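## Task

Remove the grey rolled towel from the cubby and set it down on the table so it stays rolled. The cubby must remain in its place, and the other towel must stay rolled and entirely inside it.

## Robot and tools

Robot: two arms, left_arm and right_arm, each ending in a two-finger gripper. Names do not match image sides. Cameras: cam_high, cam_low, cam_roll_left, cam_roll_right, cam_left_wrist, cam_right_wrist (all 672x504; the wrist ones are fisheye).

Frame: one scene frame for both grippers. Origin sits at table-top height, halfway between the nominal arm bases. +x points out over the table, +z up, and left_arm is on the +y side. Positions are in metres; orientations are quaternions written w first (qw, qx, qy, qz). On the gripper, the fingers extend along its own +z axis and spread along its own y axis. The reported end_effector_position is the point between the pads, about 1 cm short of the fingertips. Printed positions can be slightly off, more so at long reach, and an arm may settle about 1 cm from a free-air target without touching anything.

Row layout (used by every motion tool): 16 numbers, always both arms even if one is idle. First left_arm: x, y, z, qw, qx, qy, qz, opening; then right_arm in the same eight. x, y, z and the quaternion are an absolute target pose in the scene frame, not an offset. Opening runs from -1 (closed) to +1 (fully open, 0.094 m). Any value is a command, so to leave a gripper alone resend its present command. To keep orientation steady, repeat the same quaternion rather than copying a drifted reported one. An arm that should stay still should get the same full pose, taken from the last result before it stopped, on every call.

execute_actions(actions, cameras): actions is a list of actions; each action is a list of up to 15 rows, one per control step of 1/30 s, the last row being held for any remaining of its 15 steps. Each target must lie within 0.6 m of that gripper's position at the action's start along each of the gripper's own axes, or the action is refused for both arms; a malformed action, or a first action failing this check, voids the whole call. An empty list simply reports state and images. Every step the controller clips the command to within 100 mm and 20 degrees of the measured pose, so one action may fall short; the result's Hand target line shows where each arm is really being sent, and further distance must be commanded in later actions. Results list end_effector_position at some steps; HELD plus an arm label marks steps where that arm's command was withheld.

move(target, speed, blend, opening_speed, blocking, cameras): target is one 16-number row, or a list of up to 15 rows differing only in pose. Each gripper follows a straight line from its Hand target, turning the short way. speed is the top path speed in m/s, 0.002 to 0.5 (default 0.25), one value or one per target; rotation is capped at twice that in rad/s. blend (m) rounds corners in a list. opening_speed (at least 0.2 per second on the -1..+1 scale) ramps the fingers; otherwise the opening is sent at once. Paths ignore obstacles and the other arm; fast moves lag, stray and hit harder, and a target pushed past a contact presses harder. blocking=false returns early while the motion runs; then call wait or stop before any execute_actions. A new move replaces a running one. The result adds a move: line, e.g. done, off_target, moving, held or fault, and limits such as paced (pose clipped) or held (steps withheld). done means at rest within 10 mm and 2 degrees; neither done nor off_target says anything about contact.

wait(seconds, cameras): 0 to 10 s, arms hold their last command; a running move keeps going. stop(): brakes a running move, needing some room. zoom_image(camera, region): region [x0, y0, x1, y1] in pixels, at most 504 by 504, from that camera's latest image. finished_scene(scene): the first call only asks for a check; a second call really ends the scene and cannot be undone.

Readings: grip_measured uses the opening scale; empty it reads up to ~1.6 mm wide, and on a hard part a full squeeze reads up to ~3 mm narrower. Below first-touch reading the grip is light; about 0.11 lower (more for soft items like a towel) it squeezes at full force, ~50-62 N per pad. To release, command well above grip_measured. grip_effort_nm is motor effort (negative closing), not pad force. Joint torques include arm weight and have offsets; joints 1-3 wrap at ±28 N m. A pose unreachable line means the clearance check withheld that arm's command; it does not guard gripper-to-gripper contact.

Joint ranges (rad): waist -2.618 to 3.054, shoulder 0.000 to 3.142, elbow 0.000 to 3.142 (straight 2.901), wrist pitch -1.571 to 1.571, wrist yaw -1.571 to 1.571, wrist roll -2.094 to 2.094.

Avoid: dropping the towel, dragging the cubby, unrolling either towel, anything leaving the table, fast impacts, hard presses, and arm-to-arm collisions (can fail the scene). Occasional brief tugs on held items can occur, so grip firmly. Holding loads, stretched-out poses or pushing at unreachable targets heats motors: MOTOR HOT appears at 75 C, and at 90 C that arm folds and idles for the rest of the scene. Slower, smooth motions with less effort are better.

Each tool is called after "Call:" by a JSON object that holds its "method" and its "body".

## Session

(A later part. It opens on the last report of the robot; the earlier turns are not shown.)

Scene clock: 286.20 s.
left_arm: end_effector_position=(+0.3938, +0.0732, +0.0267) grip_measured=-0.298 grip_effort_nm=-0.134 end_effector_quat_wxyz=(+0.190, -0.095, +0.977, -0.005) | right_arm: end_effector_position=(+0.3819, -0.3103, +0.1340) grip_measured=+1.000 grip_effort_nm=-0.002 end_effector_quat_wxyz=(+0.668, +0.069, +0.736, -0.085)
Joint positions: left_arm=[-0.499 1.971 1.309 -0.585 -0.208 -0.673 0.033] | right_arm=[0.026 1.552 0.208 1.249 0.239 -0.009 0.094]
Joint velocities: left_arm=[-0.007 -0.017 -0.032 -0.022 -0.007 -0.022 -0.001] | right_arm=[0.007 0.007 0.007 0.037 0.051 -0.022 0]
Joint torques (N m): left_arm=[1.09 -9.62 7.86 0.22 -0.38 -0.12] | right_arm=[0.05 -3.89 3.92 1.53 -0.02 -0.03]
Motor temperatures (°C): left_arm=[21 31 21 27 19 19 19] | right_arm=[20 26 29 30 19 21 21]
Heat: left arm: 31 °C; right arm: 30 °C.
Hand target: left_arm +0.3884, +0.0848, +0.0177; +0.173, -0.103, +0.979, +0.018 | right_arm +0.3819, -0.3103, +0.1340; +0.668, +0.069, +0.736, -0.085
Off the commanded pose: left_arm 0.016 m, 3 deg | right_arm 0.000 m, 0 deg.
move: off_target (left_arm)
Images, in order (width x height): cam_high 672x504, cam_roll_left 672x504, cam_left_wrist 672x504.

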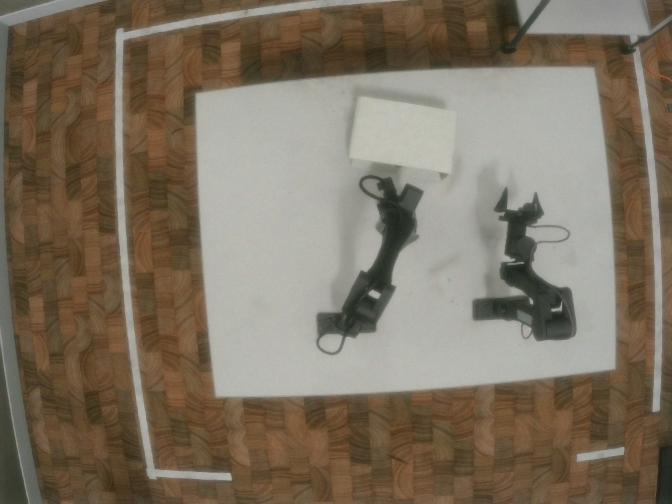

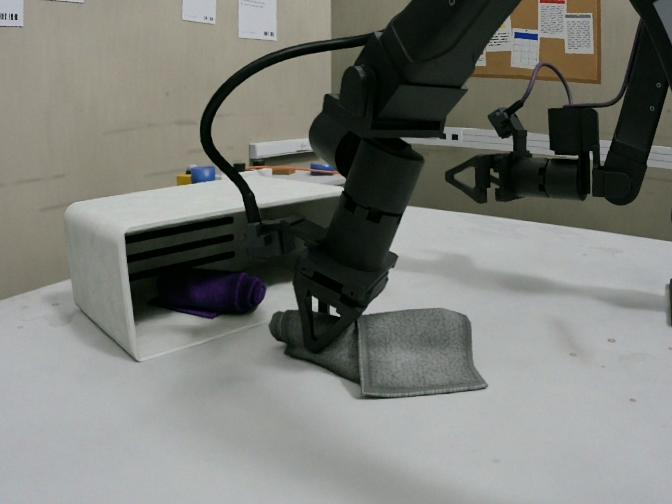

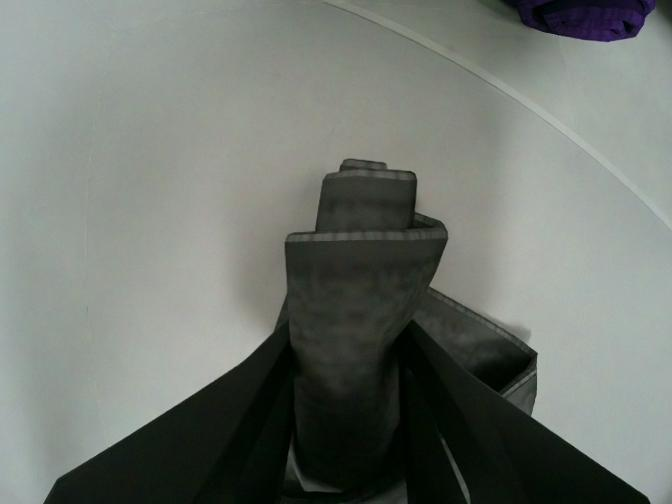

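Call:
{"method": "move", "body": {"target": [0.388,0.083,0.020,0.1726,-0.1029,0.9794,0.0181,0.8,0.3819,-0.3103,0.1340,0.668,0.069,0.736,-0.085,1.0], "opening_speed": 0.8, "cameras": []}}

Call:
{"method": "move", "body": {"target": [[0.37,0.080,0.10,0.1726,-0.1029,0.9794,0.0181,0.8,0.3819,-0.3103,0.1340,0.668,0.069,0.736,-0.085,1.0],[0.30,0.066,0.20,0.1726,-0.1029,0.9794,0.0181,0.8,0.3819,-0.3103,0.1340,0.668,0.069,0.736,-0.085,1.0]], "speed": [0.1,0.2], "cameras": ["cam_left_wrist","cam_roll_left","cam_high"]}}

Call:
{"method": "zoom_image", "body": {"camera": "cam_roll_left", "region": [240, 250, 540, 450]}}

Scene clock: 292.50 s.
left_arm: end_effector_position=(+0.3881, +0.0769, +0.0246) grip_measured=+0.798 grip_effort_nm=0.100 end_effector_quat_wxyz=(+0.179, -0.096, +0.979, +0.004) | right_arm: end_effector_position=(+0.3819, -0.3103, +0.1340) grip_measured=+1.000 grip_effort_nm=-0.002 end_effector_quat_wxyz=(+0.668, +0.069, +0.736, -0.085)
Joint positions: left_arm=[-0.499 1.971 1.309 -0.614 -0.21 -0.678 0.084] | right_arm=[0.026 1.552 0.208 1.249 0.239 -0.009 0.094]
Joint velocities: left_arm=[-0.002 0.002 -0.012 -0.007 -0.081 0.007 0] | right_arm=[-0.007 -0.017 0.007 0.037 0.022 0.007 0]
Joint torques (N m): left_arm=[0.62 -9.69 8.57 0.33 -0.34 -0.08] | right_arm=[0.02 -3.88 3.92 1.52 -0.02 -0.03]
Motor temperatures (°C): left_arm=[21 31 21 27 19 19 19] | right_arm=[20 26 29 31 19 21 21]
Heat: left arm: 31 °C; right arm: 31 °C.
Hand target: left_arm +0.3880, +0.0830, +0.0200; +0.173, -0.103, +0.979, +0.018 | right_arm +0.3819, -0.3103, +0.1340; +0.668, +0.069, +0.736, -0.085
Off the commanded pose: left_arm 0.008 m, 2 deg | right_arm 0.000 m, 0 deg.
move: done
No camera images: "cameras" was empty.

Scene clock: 294.87 s.
left_arm: end_effector_position=(+0.2999, +0.0647, +0.1880) grip_measured=+0.798 grip_effort_nm=0.100 end_effector_quat_wxyz=(+0.159, -0.099, +0.982, +0.020) | right_arm: end_effector_position=(+0.3819, -0.3103, +0.1340) grip_measured=+1.000 grip_effort_nm=-0.002 end_effector_quat_wxyz=(+0.668, +0.069, +0.736, -0.085)
Joint positions: left_arm=[-0.673 1.7 1.641 -1.311 -0.252 -0.863 0.084] | right_arm=[0.026 1.552 0.208 1.249 0.239 -0.009 0.094]
Joint velocities: left_arm=[-0.002 -0.012 0.012 0.037 -0.037 0.007 0.001] | right_arm=[-0.007 0.012 -0.002 0.037 0.066 0.037 0]
Joint torques (N m): left_arm=[-0.49 -9.54 10.32 0.13 -0.39 -0.1] | right_arm=[0.03 -3.9 3.92 1.53 -0.01 -0.02]
Motor temperatures (°C): left_arm=[21 31 21 27 19 19 19] | right_arm=[20 26 29 31 19 21 21]
Heat: left arm: 31 °C; right arm: 31 °C.
Hand target: left_arm +0.3002, +0.0661, +0.1997; +0.171, -0.104, +0.980, +0.018 | right_arm +0.3819, -0.3103, +0.1340; +0.668, +0.069, +0.736, -0.085
Off the commanded pose: left_arm 0.012 m, 2 deg | right_arm 0.000 m, 0 deg.
move: off_target (left_arm)
Images, in order (width x height): cam_high 672x504, cam_roll_left 672x504, cam_left_wrist 672x504.

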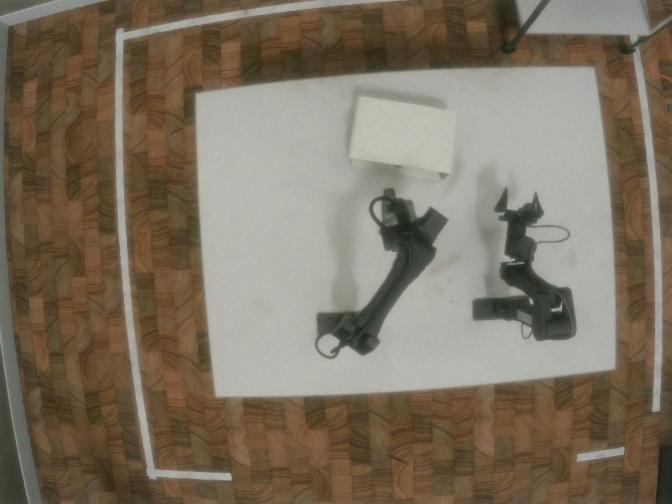

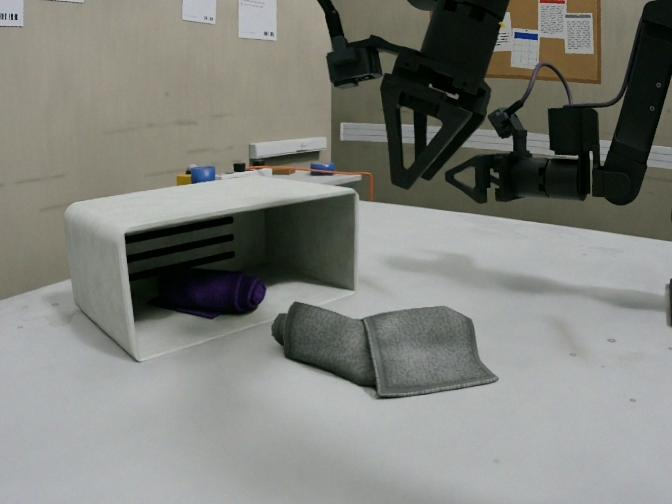

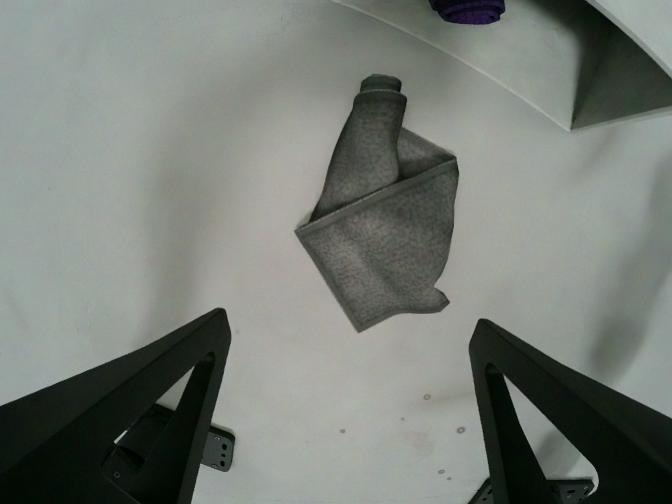

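Scaled by 1.680 from the camera's 672x504 image, which has a finer 960x720 frame.

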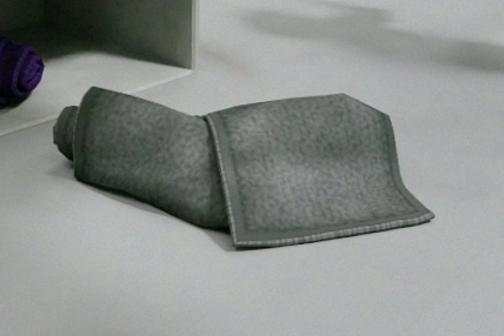

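Call:
{"method": "move", "body": {"target": [0.323,0.043,0.11,0.1677,-0.2549,0.9513,0.0449,1.0,0.3819,-0.3103,0.1340,0.668,0.069,0.736,-0.085,1.0], "speed": 0.12, "cameras": ["cam_left_wrist"]}}

Scene clock: 300.83 s.
left_arm: end_effector_position=(+0.3242, +0.0415, +0.1219) grip_measured=+0.998 grip_effort_nm=0.100 end_effector_quat_wxyz=(+0.168, -0.256, +0.952, +0.028) | right_arm: end_effector_position=(+0.3819, -0.3103, +0.1340) grip_measured=+1.000 grip_effort_nm=-0.002 end_effector_quat_wxyz=(+0.668, +0.069, +0.736, -0.085)
Joint positions: left_arm=[-0.706 1.863 1.574 -1.137 -0.311 -1.224 0.094] | right_arm=[0.026 1.552 0.208 1.249 0.239 -0.009 0.094]
Joint velocities: left_arm=[0.007 -0.022 -0.012 -0.051 0.007 -0.022 0] | right_arm=[0.002 -0.012 0.017 0.037 0.066 0.007 0]
Joint torques (N m): left_arm=[-0.8 -8.5 5.97 0.37 -0.48 -0.1] | right_arm=[0.03 -3.88 3.92 1.52 -0.01 -0.03]
Motor temperatures (°C): left_arm=[21 31 22 27 19 19 19] | right_arm=[20 26 28 31 19 21 21]
Heat: left arm: 31 °C; right arm: 31 °C.
Hand target: left_arm +0.3223, +0.0434, +0.1099; +0.167, -0.255, +0.951, +0.045 | right_arm +0.3819, -0.3103, +0.1340; +0.668, +0.069, +0.736, -0.085
Off the commanded pose: left_arm 0.012 m, 2 deg | right_arm 0.000 m, 0 deg.
move: off_target (left_arm)
Images, in order (width x height): cam_left_wrist 672x504.

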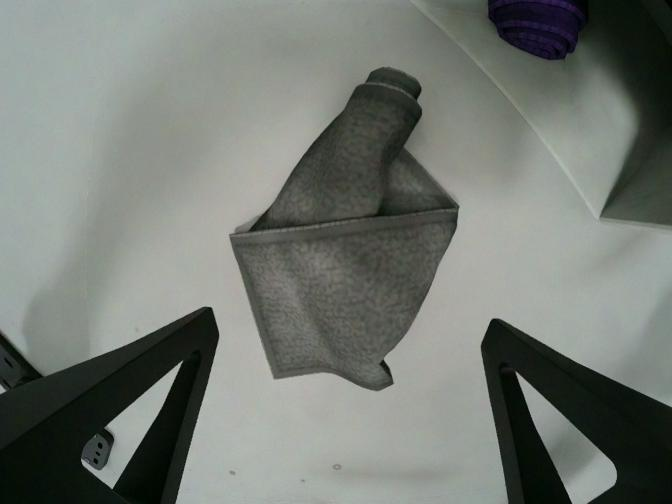

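Call:
{"method": "move", "body": {"target": [0.245,0.075,0.09,0.1677,-0.2549,0.9513,0.0449,0.0,0.3819,-0.3103,0.1340,0.668,0.069,0.736,-0.085,1.0], "speed": 0.12, "cameras": ["cam_left_wrist"]}}

Scene clock: 308.40 s.
left_arm: end_effector_position=(+0.2460, +0.0725, +0.0874) grip_measured=+0.002 grip_effort_nm=-0.120 end_effector_quat_wxyz=(+0.155, -0.253, +0.954, +0.048) | right_arm: end_effector_position=(+0.3819, -0.3103, +0.1340) grip_measured=+1.000 grip_effort_nm=0.002 end_effector_quat_wxyz=(+0.668, +0.069, +0.736, -0.085)
Joint positions: left_arm=[-0.805 1.639 1.176 -1.045 -0.319 -1.327 0.047] | right_arm=[0.026 1.552 0.208 1.249 0.239 -0.009 0.094]
Joint velocities: left_arm=[0.027 -0.012 0.007 -0.007 0.081 0.022 0] | right_arm=[-0.012 0.002 0.007 0.037 0.037 0.022 0]
Joint torques (N m): left_arm=[-0.7 -9.89 5.46 0.18 -0.44 -0.07] | right_arm=[0.05 -3.9 3.92 1.52 -0.02 -0.02]
Motor temperatures (°C): left_arm=[21 32 21 26 19 19 19] | right_arm=[20 25 28 31 19 21 21]
Heat: left arm: 32 °C; right arm: 31 °C.
Hand target: left_arm +0.2447, +0.0757, +0.0899; +0.167, -0.255, +0.951, +0.046 | right_arm +0.3819, -0.3103, +0.1340; +0.668, +0.069, +0.736, -0.085
Off the commanded pose: left_arm 0.004 m, 2 deg | right_arm 0.000 m, 0 deg.
move: done
Images, in order (width x height): cam_left_wrist 672x504.

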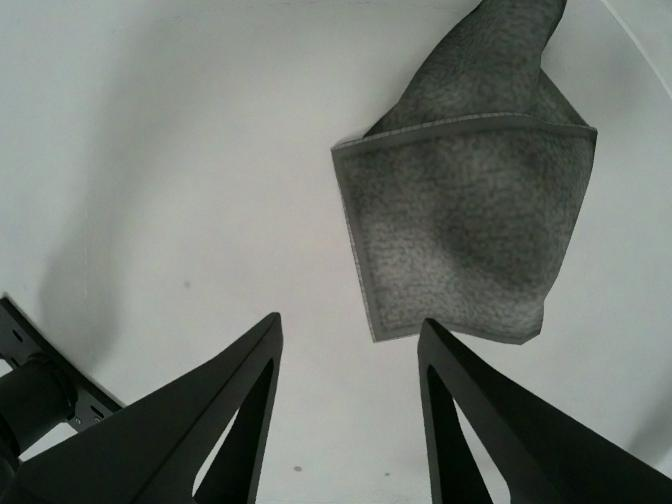

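Call:
{"method": "move", "body": {"target": [[0.245,0.076,0.04,0.1677,-0.2549,0.9513,0.0449,0.0,0.3819,-0.3103,0.1340,0.668,0.069,0.736,-0.085,1.0],[0.245,0.076,0.008,0.1677,-0.2549,0.9513,0.0449,0.0,0.3819,-0.3103,0.1340,0.668,0.069,0.736,-0.085,1.0]], "speed": [0.1,0.03], "cameras": ["cam_left_wrist"]}}

Scene clock: 312.13 s.
left_arm: end_effector_position=(+0.2484, +0.0701, +0.0176) grip_measured=+0.002 grip_effort_nm=-0.110 end_effector_quat_wxyz=(+0.166, -0.256, +0.952, +0.028) | right_arm: end_effector_position=(+0.3819, -0.3103, +0.1340) grip_measured=+1.000 grip_effort_nm=-0.007 end_effector_quat_wxyz=(+0.668, +0.069, +0.736, -0.085)
Joint positions: left_arm=[-0.805 1.71 0.953 -0.703 -0.32 -1.328 0.047] | right_arm=[0.026 1.552 0.208 1.249 0.239 -0.009 0.094]
Joint velocities: left_arm=[-0.012 -0.002 0.002 -0.051 -0.066 0.007 0.001] | right_arm=[-0.012 -0.007 -0.002 0.007 -0.022 -0.066 0]
Joint torques (N m): left_arm=[-0.59 -6.06 5.03 0.27 -0.46 -0.05] | right_arm=[0.02 -3.89 3.92 1.52 -0.02 -0.04]
Motor temperatures (°C): left_arm=[21 31 21 26 19 19 19] | right_arm=[20 25 28 31 19 21 21]
Heat: left arm: 31 °C; right arm: 31 °C.
Hand target: left_arm +0.2445, +0.0765, +0.0084; +0.168, -0.255, +0.951, +0.045 | right_arm +0.3819, -0.3103, +0.1340; +0.668, +0.069, +0.736, -0.085
Off the commanded pose: left_arm 0.012 m, 2 deg | right_arm 0.000 m, 0 deg.
move: off_target (left_arm)
Images, in order (width x height): cam_left_wrist 672x504.

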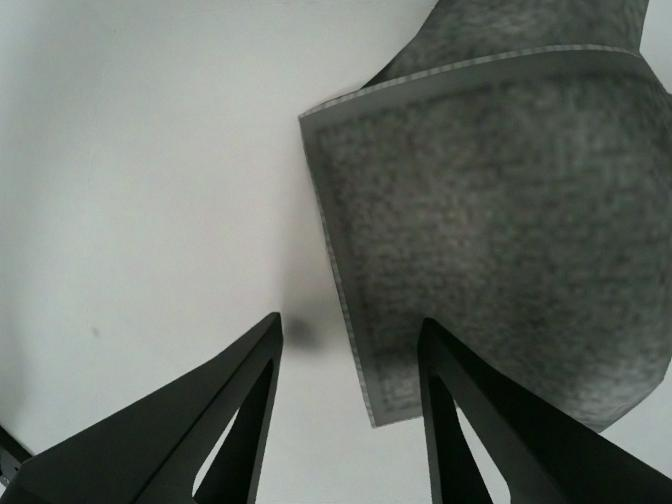

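Call:
{"method": "move", "body": {"target": [0.243,0.079,-0.002,0.1677,-0.2549,0.9513,0.0449,0.0,0.3819,-0.3103,0.1340,0.668,0.069,0.736,-0.085,1.0], "speed": 0.03, "cameras": ["cam_left_wrist"]}}

Call:
{"method": "move", "body": {"target": [0.243,0.079,-0.002,0.1677,-0.2549,0.9513,0.0449,-0.97,0.3819,-0.3103,0.1340,0.668,0.069,0.736,-0.085,1.0], "opening_speed": 1.0, "cameras": ["cam_left_wrist"]}}

Scene clock: 313.83 s.
left_arm: end_effector_position=(+0.2516, +0.0700, +0.0138) grip_measured=+0.002 grip_effort_nm=-0.105 end_effector_quat_wxyz=(+0.177, -0.258, +0.950, +0.021) | right_arm: end_effector_position=(+0.3819, -0.3103, +0.1340) grip_measured=+1.000 grip_effort_nm=0.002 end_effector_quat_wxyz=(+0.668, +0.069, +0.736, -0.085)
Joint positions: left_arm=[-0.805 1.71 0.93 -0.657 -0.333 -1.328 0.047] | right_arm=[0.026 1.552 0.208 1.249 0.239 -0.009 0.094]
Joint velocities: left_arm=[-0.007 -0.002 -0.012 -0.007 -0.095 0.081 0] | right_arm=[-0.007 0.007 0.007 0.007 0.051 -0.037 0]
Joint torques (N m): left_arm=[-0.38 -5.2 4.18 0.33 -0.34 -0.04] | right_arm=[0.03 -3.89 3.92 1.52 -0.01 -0.02]
Motor temperatures (°C): left_arm=[21 31 21 26 19 19 19] | right_arm=[20 25 28 31 19 21 21]
Heat: left arm: 31 °C; right arm: 31 °C.
Hand target: left_arm +0.2427, +0.0794, -0.0011; +0.168, -0.255, +0.951, +0.045 | right_arm +0.3819, -0.3103, +0.1340; +0.668, +0.069, +0.736, -0.085
Off the commanded pose: left_arm 0.020 m, 3 deg | right_arm 0.000 m, 0 deg.
move: off_target (left_arm)
Images, in order (width x height): cam_left_wrist 672x504.

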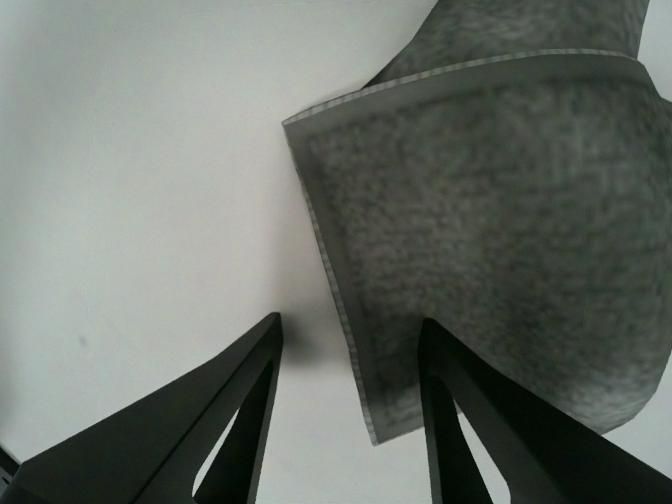

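Scene clock: 315.03 s.
left_arm: end_effector_position=(+0.2556, +0.0662, +0.0148) grip_measured=-0.942 grip_effort_nm=-1.004 end_effector_quat_wxyz=(+0.183, -0.260, +0.948, +0.011) | right_arm: end_effector_position=(+0.3819, -0.3103, +0.1340) grip_measured=+1.000 grip_effort_nm=-0.002 end_effector_quat_wxyz=(+0.668, +0.069, +0.736, -0.085)
Joint positions: left_arm=[-0.805 1.71 0.93 -0.634 -0.335 -1.328 0.003] | right_arm=[0.026 1.552 0.208 1.249 0.239 -0.009 0.094]
Joint velocities: left_arm=[0.007 -0.012 0.007 -0.066 -0.11 -0.007 -0.001] | right_arm=[0.002 -0.007 -0.002 0.007 -0.007 0.051 0]
Joint torques (N m): left_arm=[-0.35 -5.23 4.27 0.09 -0.29 -0.04] | right_arm=[0.02 -3.89 3.93 1.52 -0.01 -0.03]
Motor temperatures (°C): left_arm=[21 31 21 26 19 19 19] | right_arm=[20 25 28 31 19 21 21]
Heat: left arm: 31 °C; right arm: 31 °C.
Hand target: left_arm +0.2428, +0.0794, -0.0009; +0.168, -0.255, +0.951, +0.045 | right_arm +0.3819, -0.3103, +0.1340; +0.668, +0.069, +0.736, -0.085
Off the commanded pose: left_arm 0.025 m, 4 deg | right_arm 0.000 m, 0 deg.
move: off_target (left_arm)
Images, in order (width x height): cam_left_wrist 672x504.

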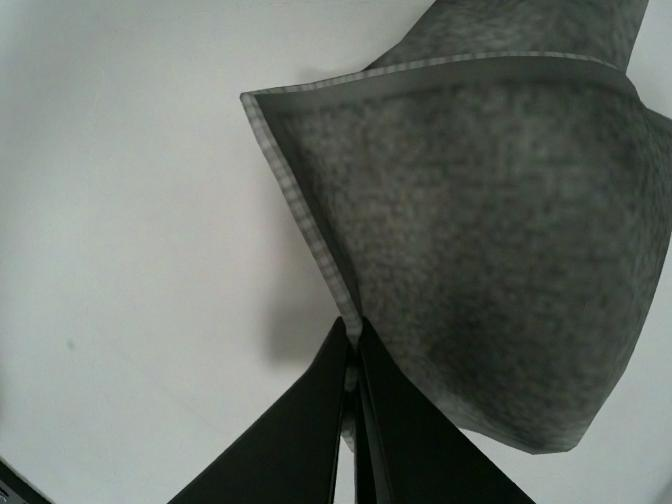

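Call:
{"method": "move", "body": {"target": [[0.262,0.062,0.10,0.1677,-0.2549,0.9513,0.0449,-0.97,0.3819,-0.3103,0.1340,0.668,0.069,0.736,-0.085,1.0],[0.31,-0.01,0.14,0.1734,0.0515,0.9835,-0.0091,-0.97,0.3819,-0.3103,0.1340,0.668,0.069,0.736,-0.085,1.0],[0.35,-0.08,0.10,0.1695,0.2131,0.9615,-0.0376,-0.97,0.3819,-0.3103,0.1340,0.668,0.069,0.736,-0.085,1.0]], "speed": 0.1, "blend": 0.02, "cameras": ["cam_left_wrist","cam_roll_left","cam_high"]}}

Scene clock: 322.57 s.
left_arm: end_effector_position=(+0.3426, -0.0736, +0.1022) grip_measured=-0.944 grip_effort_nm=-1.038 end_effector_quat_wxyz=(+0.167, +0.210, +0.963, -0.032) | right_arm: end_effector_position=(+0.3819, -0.3103, +0.1340) grip_measured=+1.000 grip_effort_nm=0.002 end_effector_quat_wxyz=(+0.668, +0.069, +0.736, -0.085)
Joint positions: left_arm=[-0.798 2.058 1.759 -0.956 -0.133 -0.362 0.003] | right_arm=[0.026 1.552 0.208 1.249 0.239 -0.009 0.094]
Joint velocities: left_arm=[-0.012 -0.002 0.002 0.022 -0.007 -0.022 -0.001] | right_arm=[0.007 -0.007 -0.002 0.022 -0.037 -0.081 0]
Joint torques (N m): left_arm=[0.29 -10.19 11.23 0.7 -0.04 0.15] | right_arm=[0.03 -3.9 3.9 1.52 -0.01 -0.02]
Motor temperatures (°C): left_arm=[21 31 22 26 19 19 20] | right_arm=[20 25 28 31 19 21 21]
Heat: left arm: 31 °C; right arm: 31 °C.
Hand target: left_arm +0.3493, -0.0807, +0.1004; +0.170, +0.214, +0.961, -0.038 | right_arm +0.3819, -0.3103, +0.1340; +0.668, +0.069, +0.736, -0.085
Off the commanded pose: left_arm 0.010 m, 1 deg | right_arm 0.000 m, 0 deg.
move: done
Images, in order (width x height): cam_high 672x504, cam_roll_left 672x504, cam_left_wrist 672x504.

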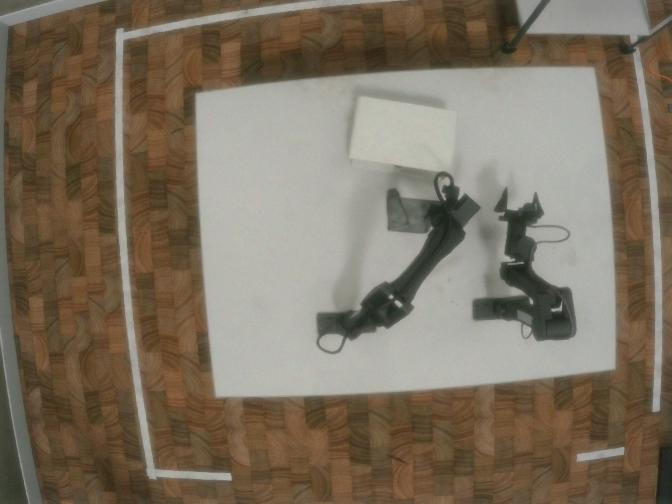

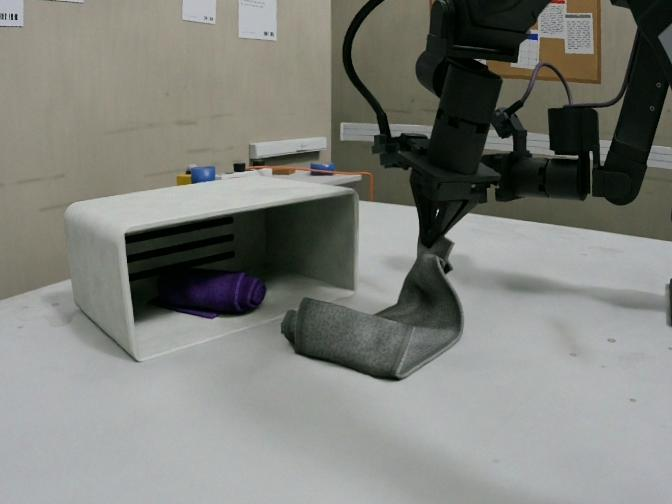

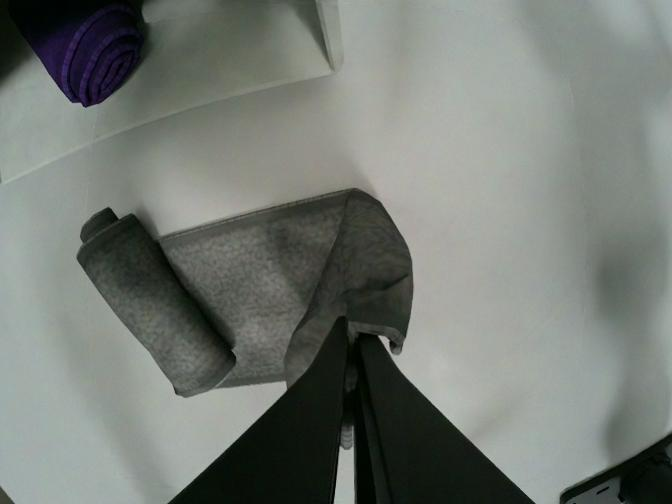

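Call:
{"method": "move", "body": {"target": [[0.345,-0.11,0.10,0.1695,0.2131,0.9615,-0.0376,-0.97,0.34,-0.4200,0.1500,0.668,0.069,0.736,-0.085,1.0],[0.352,-0.15,0.075,0.1695,0.2131,0.9615,-0.0376,-0.97,0.32,-0.44,0.15,0.668,0.069,0.736,-0.085,1.0]], "speed": 0.1, "blend": 0.02, "cameras": ["cam_left_wrist","cam_roll_left","cam_high"]}}

Scene clock: 326.10 s.
left_arm: end_effector_position=(+0.3497, -0.1487, +0.0815) grip_measured=-0.944 grip_effort_nm=-1.038 end_effector_quat_wxyz=(+0.172, +0.217, +0.960, -0.048) | right_arm: end_effector_position=(+0.3220, -0.4374, +0.1435) grip_measured=+1.000 grip_effort_nm=0.002 end_effector_quat_wxyz=(+0.666, +0.084, +0.738, -0.071)
Joint positions: left_arm=[-0.888 2.313 2.079 -1.004 -0.141 -0.435 0.003] | right_arm=[-0.722 1.388 0.179 1.09 -0.505 -0.05 0.094]
Joint velocities: left_arm=[-0.037 0.002 0.002 -0.022 0.081 -0.037 0.001] | right_arm=[-0.007 0.012 0.007 0.066 -0.007 0.007 0]
Joint torques (N m): left_arm=[-0.18 -12.33 11.23 0.43 -0.28 -0.07] | right_arm=[-0.43 -4.88 4.88 1.37 -0.12 -0.07]
Motor temperatures (°C): left_arm=[21 31 22 26 19 19 20] | right_arm=[20 25 28 31 19 21 21]
Heat: left arm: 31 °C; right arm: 31 °C.
Hand target: left_arm +0.3511, -0.1498, +0.0748; +0.169, +0.213, +0.961, -0.038 | right_arm +0.3217, -0.4380, +0.1503; +0.671, +0.078, +0.734, -0.075
Off the commanded pose: left_arm 0.007 m, 1 deg | right_arm 0.007 m, 2 deg.
move: done
Images, in order (width x height): cam_high 672x504, cam_roll_left 672x504, cam_left_wrist 672x504.

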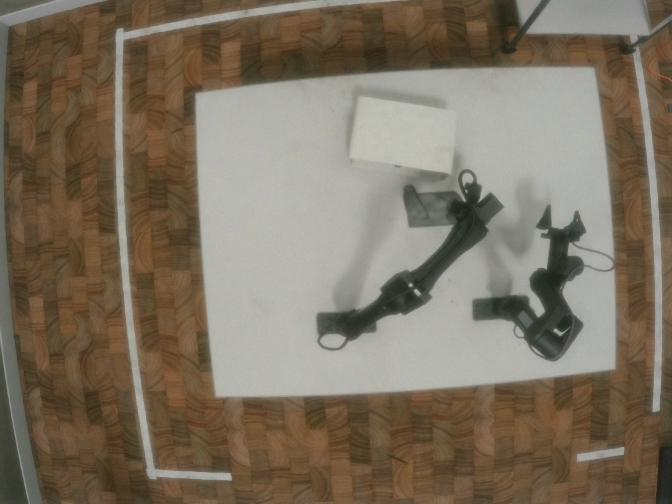

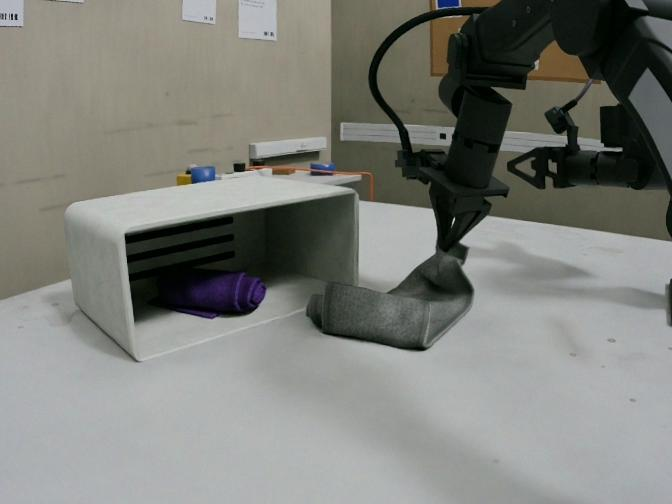

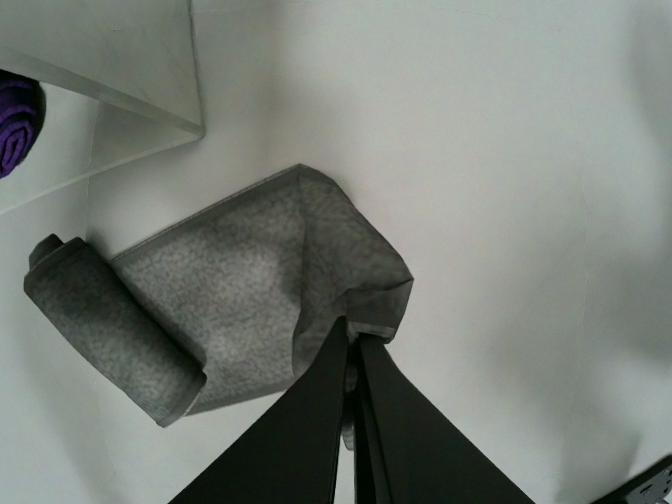

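Call:
{"method": "move", "body": {"target": [[0.353,-0.185,0.045,0.1695,0.2131,0.9615,-0.0376,-0.97,0.32,-0.44,0.15,0.668,0.069,0.736,-0.085,1.0],[0.353,-0.205,0.014,0.1695,0.2131,0.9615,-0.0376,-0.97,0.32,-0.44,0.15,0.668,0.069,0.736,-0.085,1.0]], "speed": 0.1, "blend": 0.01, "cameras": ["cam_left_wrist","cam_roll_left","cam_high"]}}

Scene clock: 328.77 s.
left_arm: end_effector_position=(+0.3561, -0.2044, +0.0349) grip_measured=-0.944 grip_effort_nm=-1.038 end_effector_quat_wxyz=(+0.183, +0.213, +0.958, -0.053) | right_arm: end_effector_position=(+0.3205, -0.4389, +0.1415) grip_measured=+1.000 grip_effort_nm=0.002 end_effector_quat_wxyz=(+0.662, +0.075, +0.742, -0.079)
Joint positions: left_arm=[-0.947 2.573 2.355 -1.006 -0.167 -0.496 0.003] | right_arm=[-0.732 1.388 0.179 1.081 -0.514 -0.081 0.094]
Joint velocities: left_arm=[-0.007 -0.007 -0.012 -0.022 -0.007 -0.022 0] | right_arm=[0.022 0.012 -0.007 -0.022 -0.022 -0.081 0]
Joint torques (N m): left_arm=[-0.75 -12.59 10.51 0.47 -0.21 -0.09] | right_arm=[-0.5 -5.11 5.03 1.37 -0.12 -0.07]
Motor temperatures (°C): left_arm=[21 32 22 26 19 19 20] | right_arm=[20 25 28 31 19 21 21]
Heat: left arm: 32 °C; right arm: 31 °C.
Hand target: left_arm +0.3519, -0.2041, +0.0139; +0.170, +0.213, +0.961, -0.038 | right_arm +0.3202, -0.4401, +0.1498; +0.668, +0.069, +0.736, -0.085
Off the commanded pose: left_arm 0.021 m, 2 deg | right_arm 0.009 m, 1 deg.
move: off_target (left_arm)
Images, in order (width x height): cam_high 672x504, cam_roll_left 672x504, cam_left_wrist 672x504.

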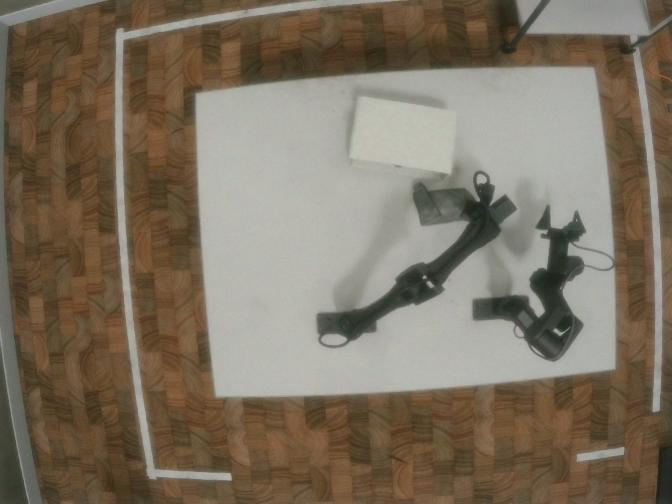

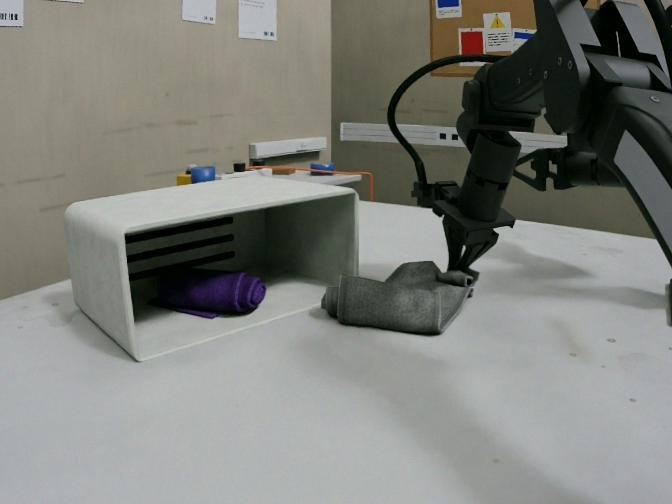

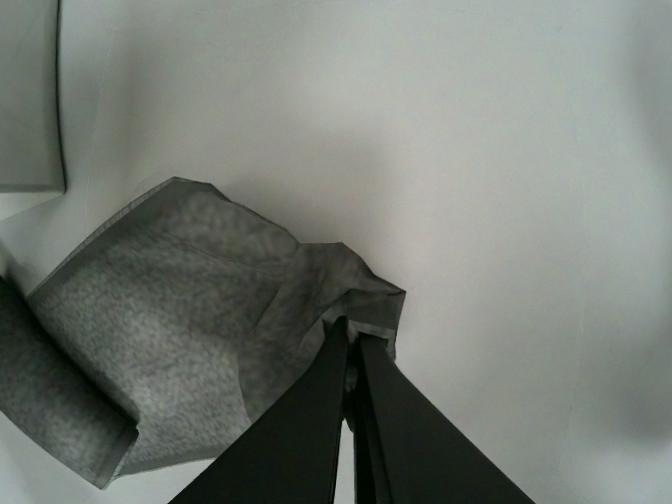

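Call:
{"method": "move", "body": {"target": [[0.350,-0.22,0.010,0.1695,0.2131,0.9615,-0.0376,-0.97,0.32,-0.44,0.15,0.668,0.069,0.736,-0.085,1.0],[0.350,-0.238,0.000,0.1695,0.2131,0.9615,-0.0376,-0.97,0.32,-0.44,0.15,0.668,0.069,0.736,-0.085,1.0]], "speed": 0.06, "cameras": ["cam_left_wrist","cam_roll_left","cam_high"]}}

Scene clock: 330.60 s.
left_arm: end_effector_position=(+0.3608, -0.2448, +0.0339) grip_measured=-0.944 grip_effort_nm=-1.038 end_effector_quat_wxyz=(+0.209, +0.209, +0.953, -0.073) | right_arm: end_effector_position=(+0.3205, -0.4389, +0.1414) grip_measured=+1.000 grip_effort_nm=0.002 end_effector_quat_wxyz=(+0.662, +0.075, +0.742, -0.079)
Joint positions: left_arm=[-0.984 2.812 2.792 -1.144 -0.187 -0.528 0.003] | right_arm=[-0.732 1.388 0.179 1.08 -0.514 -0.082 0.094]
Joint velocities: left_arm=[0.002 0.002 -0.002 0.022 0.007 -0.022 0] | right_arm=[-0.027 0.012 0.007 -0.066 -0.051 0.007 0]
Joint torques (N m): left_arm=[-0.85 -12.82 9.83 0.27 -0.12 -0.07] | right_arm=[-0.49 -5.09 5.04 1.37 -0.12 -0.07]
Motor temperatures (°C): left_arm=[21 32 22 26 19 19 20] | right_arm=[20 25 28 31 19 21 21]
Heat: left arm: 32 °C; right arm: 31 °C.
Hand target: left_arm +0.3494, -0.2369, +0.0009; +0.178, +0.214, +0.960, -0.045 | right_arm +0.3203, -0.4402, +0.1498; +0.668, +0.069, +0.736, -0.085
Off the commanded pose: left_arm 0.036 m, 6 deg | right_arm 0.009 m, 1 deg.
move: off_target (left_arm)
Images, in order (width x height): cam_high 672x504, cam_roll_left 672x504, cam_left_wrist 672x504.

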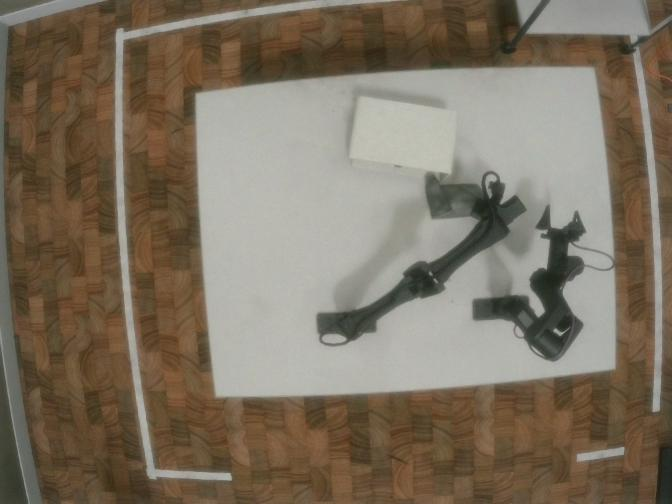

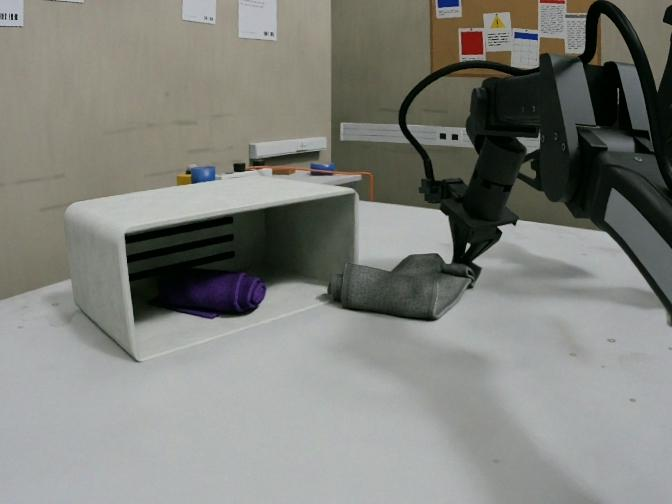

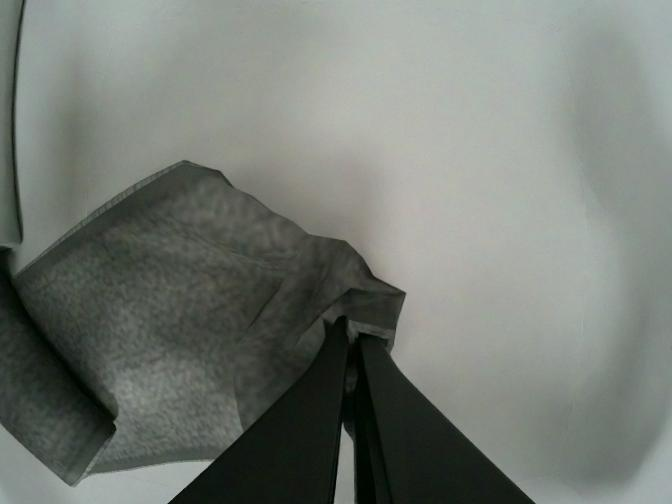

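Call:
{"method": "execute_actions", "body": {"actions": []}}

Scene clock: 333.07 s.
left_arm: end_effector_position=(+0.3608, -0.2447, +0.0339) grip_measured=-0.944 grip_effort_nm=-1.033 end_effector_quat_wxyz=(+0.209, +0.209, +0.953, -0.073) | right_arm: end_effector_position=(+0.3205, -0.4389, +0.1413) grip_measured=+1.000 grip_effort_nm=-0.002 end_effector_quat_wxyz=(+0.662, +0.075, +0.742, -0.079)
Joint positions: left_arm=[-0.984 2.812 2.792 -1.144 -0.187 -0.528 0.003] | right_arm=[-0.732 1.388 0.179 1.08 -0.514 -0.082 0.094]
Joint velocities: left_arm=[-0.002 -0.002 -0.007 0.022 -0.022 -0.037 0] | right_arm=[-0.012 -0.007 0.002 -0.051 0.037 -0.037 0]
Joint torques (N m): left_arm=[-0.83 -12.82 9.8 0.27 -0.12 -0.09] | right_arm=[-0.49 -5.12 5.05 1.37 -0.13 -0.07]
Motor temperatures (°C): left_arm=[21 32 22 26 19 19 20] | right_arm=[20 25 29 31 19 21 21]
Heat: left arm: 32 °C; right arm: 31 °C.
Hand target: left_arm +0.3494, -0.2368, +0.0008; +0.178, +0.214, +0.960, -0.045 | right_arm +0.3203, -0.4402, +0.1498; +0.668, +0.069, +0.736, -0.085
Tool commands: left_gripper/opening=-0.97 right_gripper/opening=+1.0
Off the commanded pose: left_arm 0.036 m, 6 deg | right_arm 0.009 m, 1 deg.

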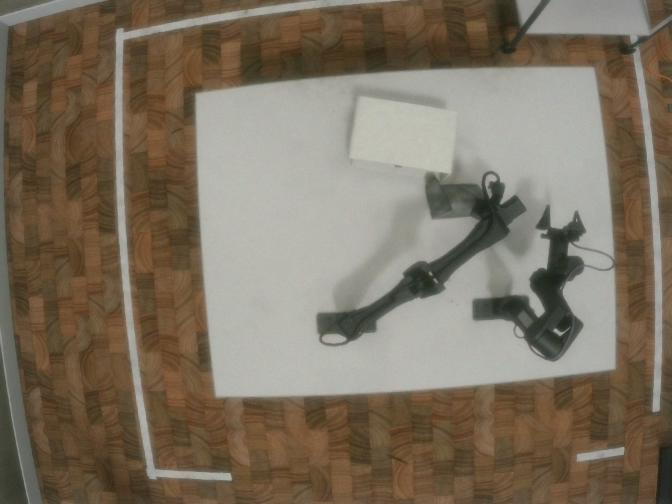

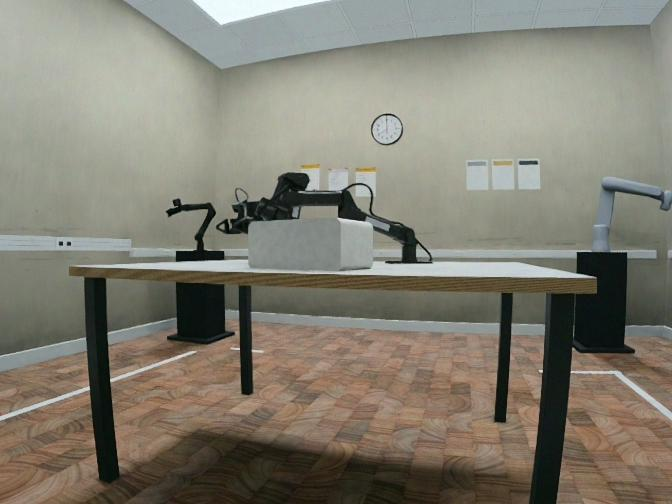

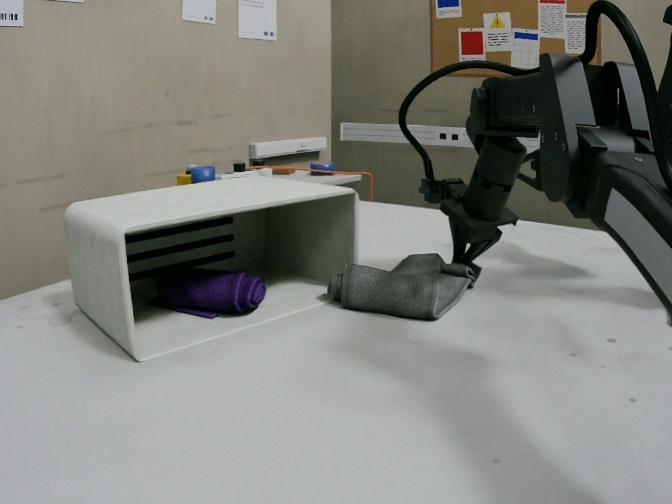

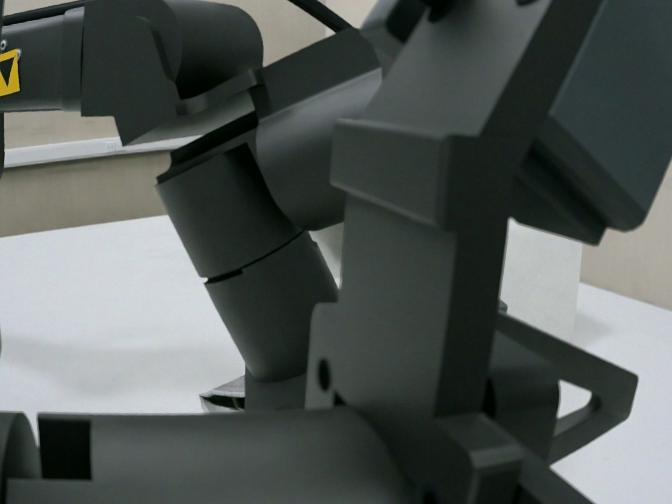

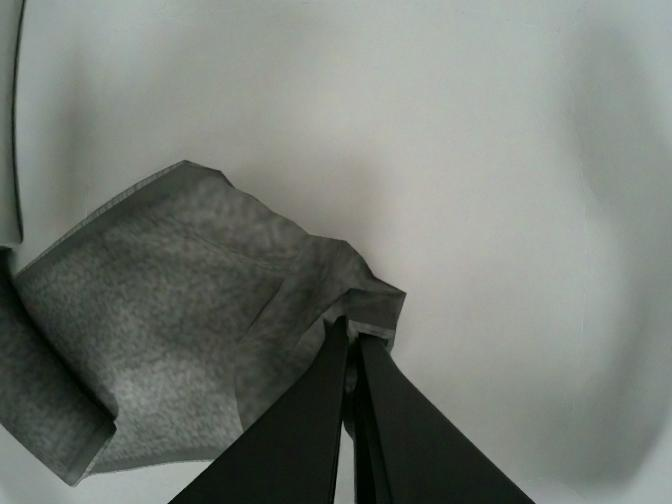

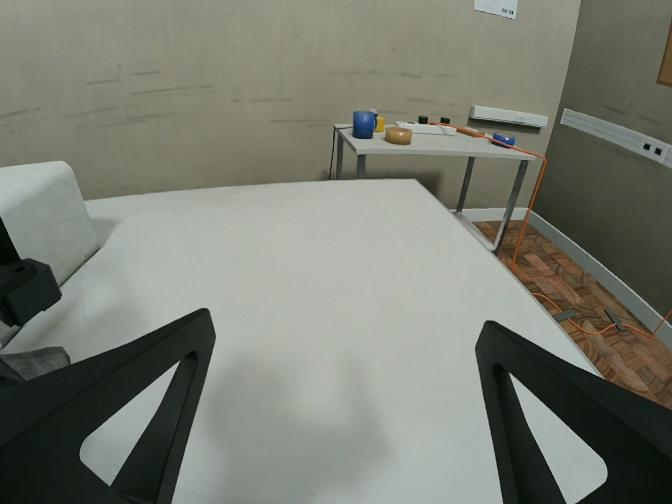

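Call:
{"method": "zoom_image", "body": {"camera": "cam_roll_left", "region": [300, 220, 520, 350]}}

Call:
{"method": "zoom_image", "body": {"camera": "cam_high", "region": [390, 130, 550, 250]}}

Scaled by 2.291 from the camera's 672x504 image, which has a finer 960x720 frame.

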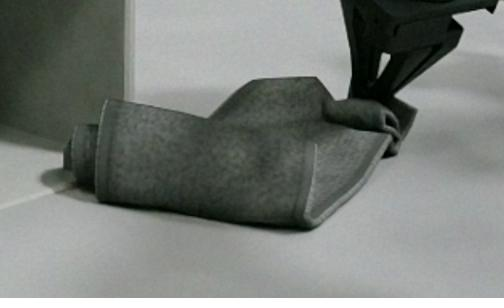

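Scaled by 3.150 from the camera's 672x504 image, which has a finer 960x720 frame.

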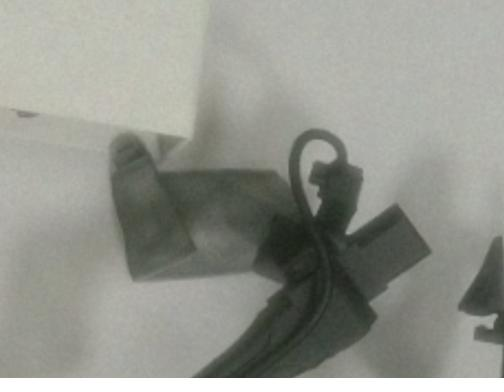

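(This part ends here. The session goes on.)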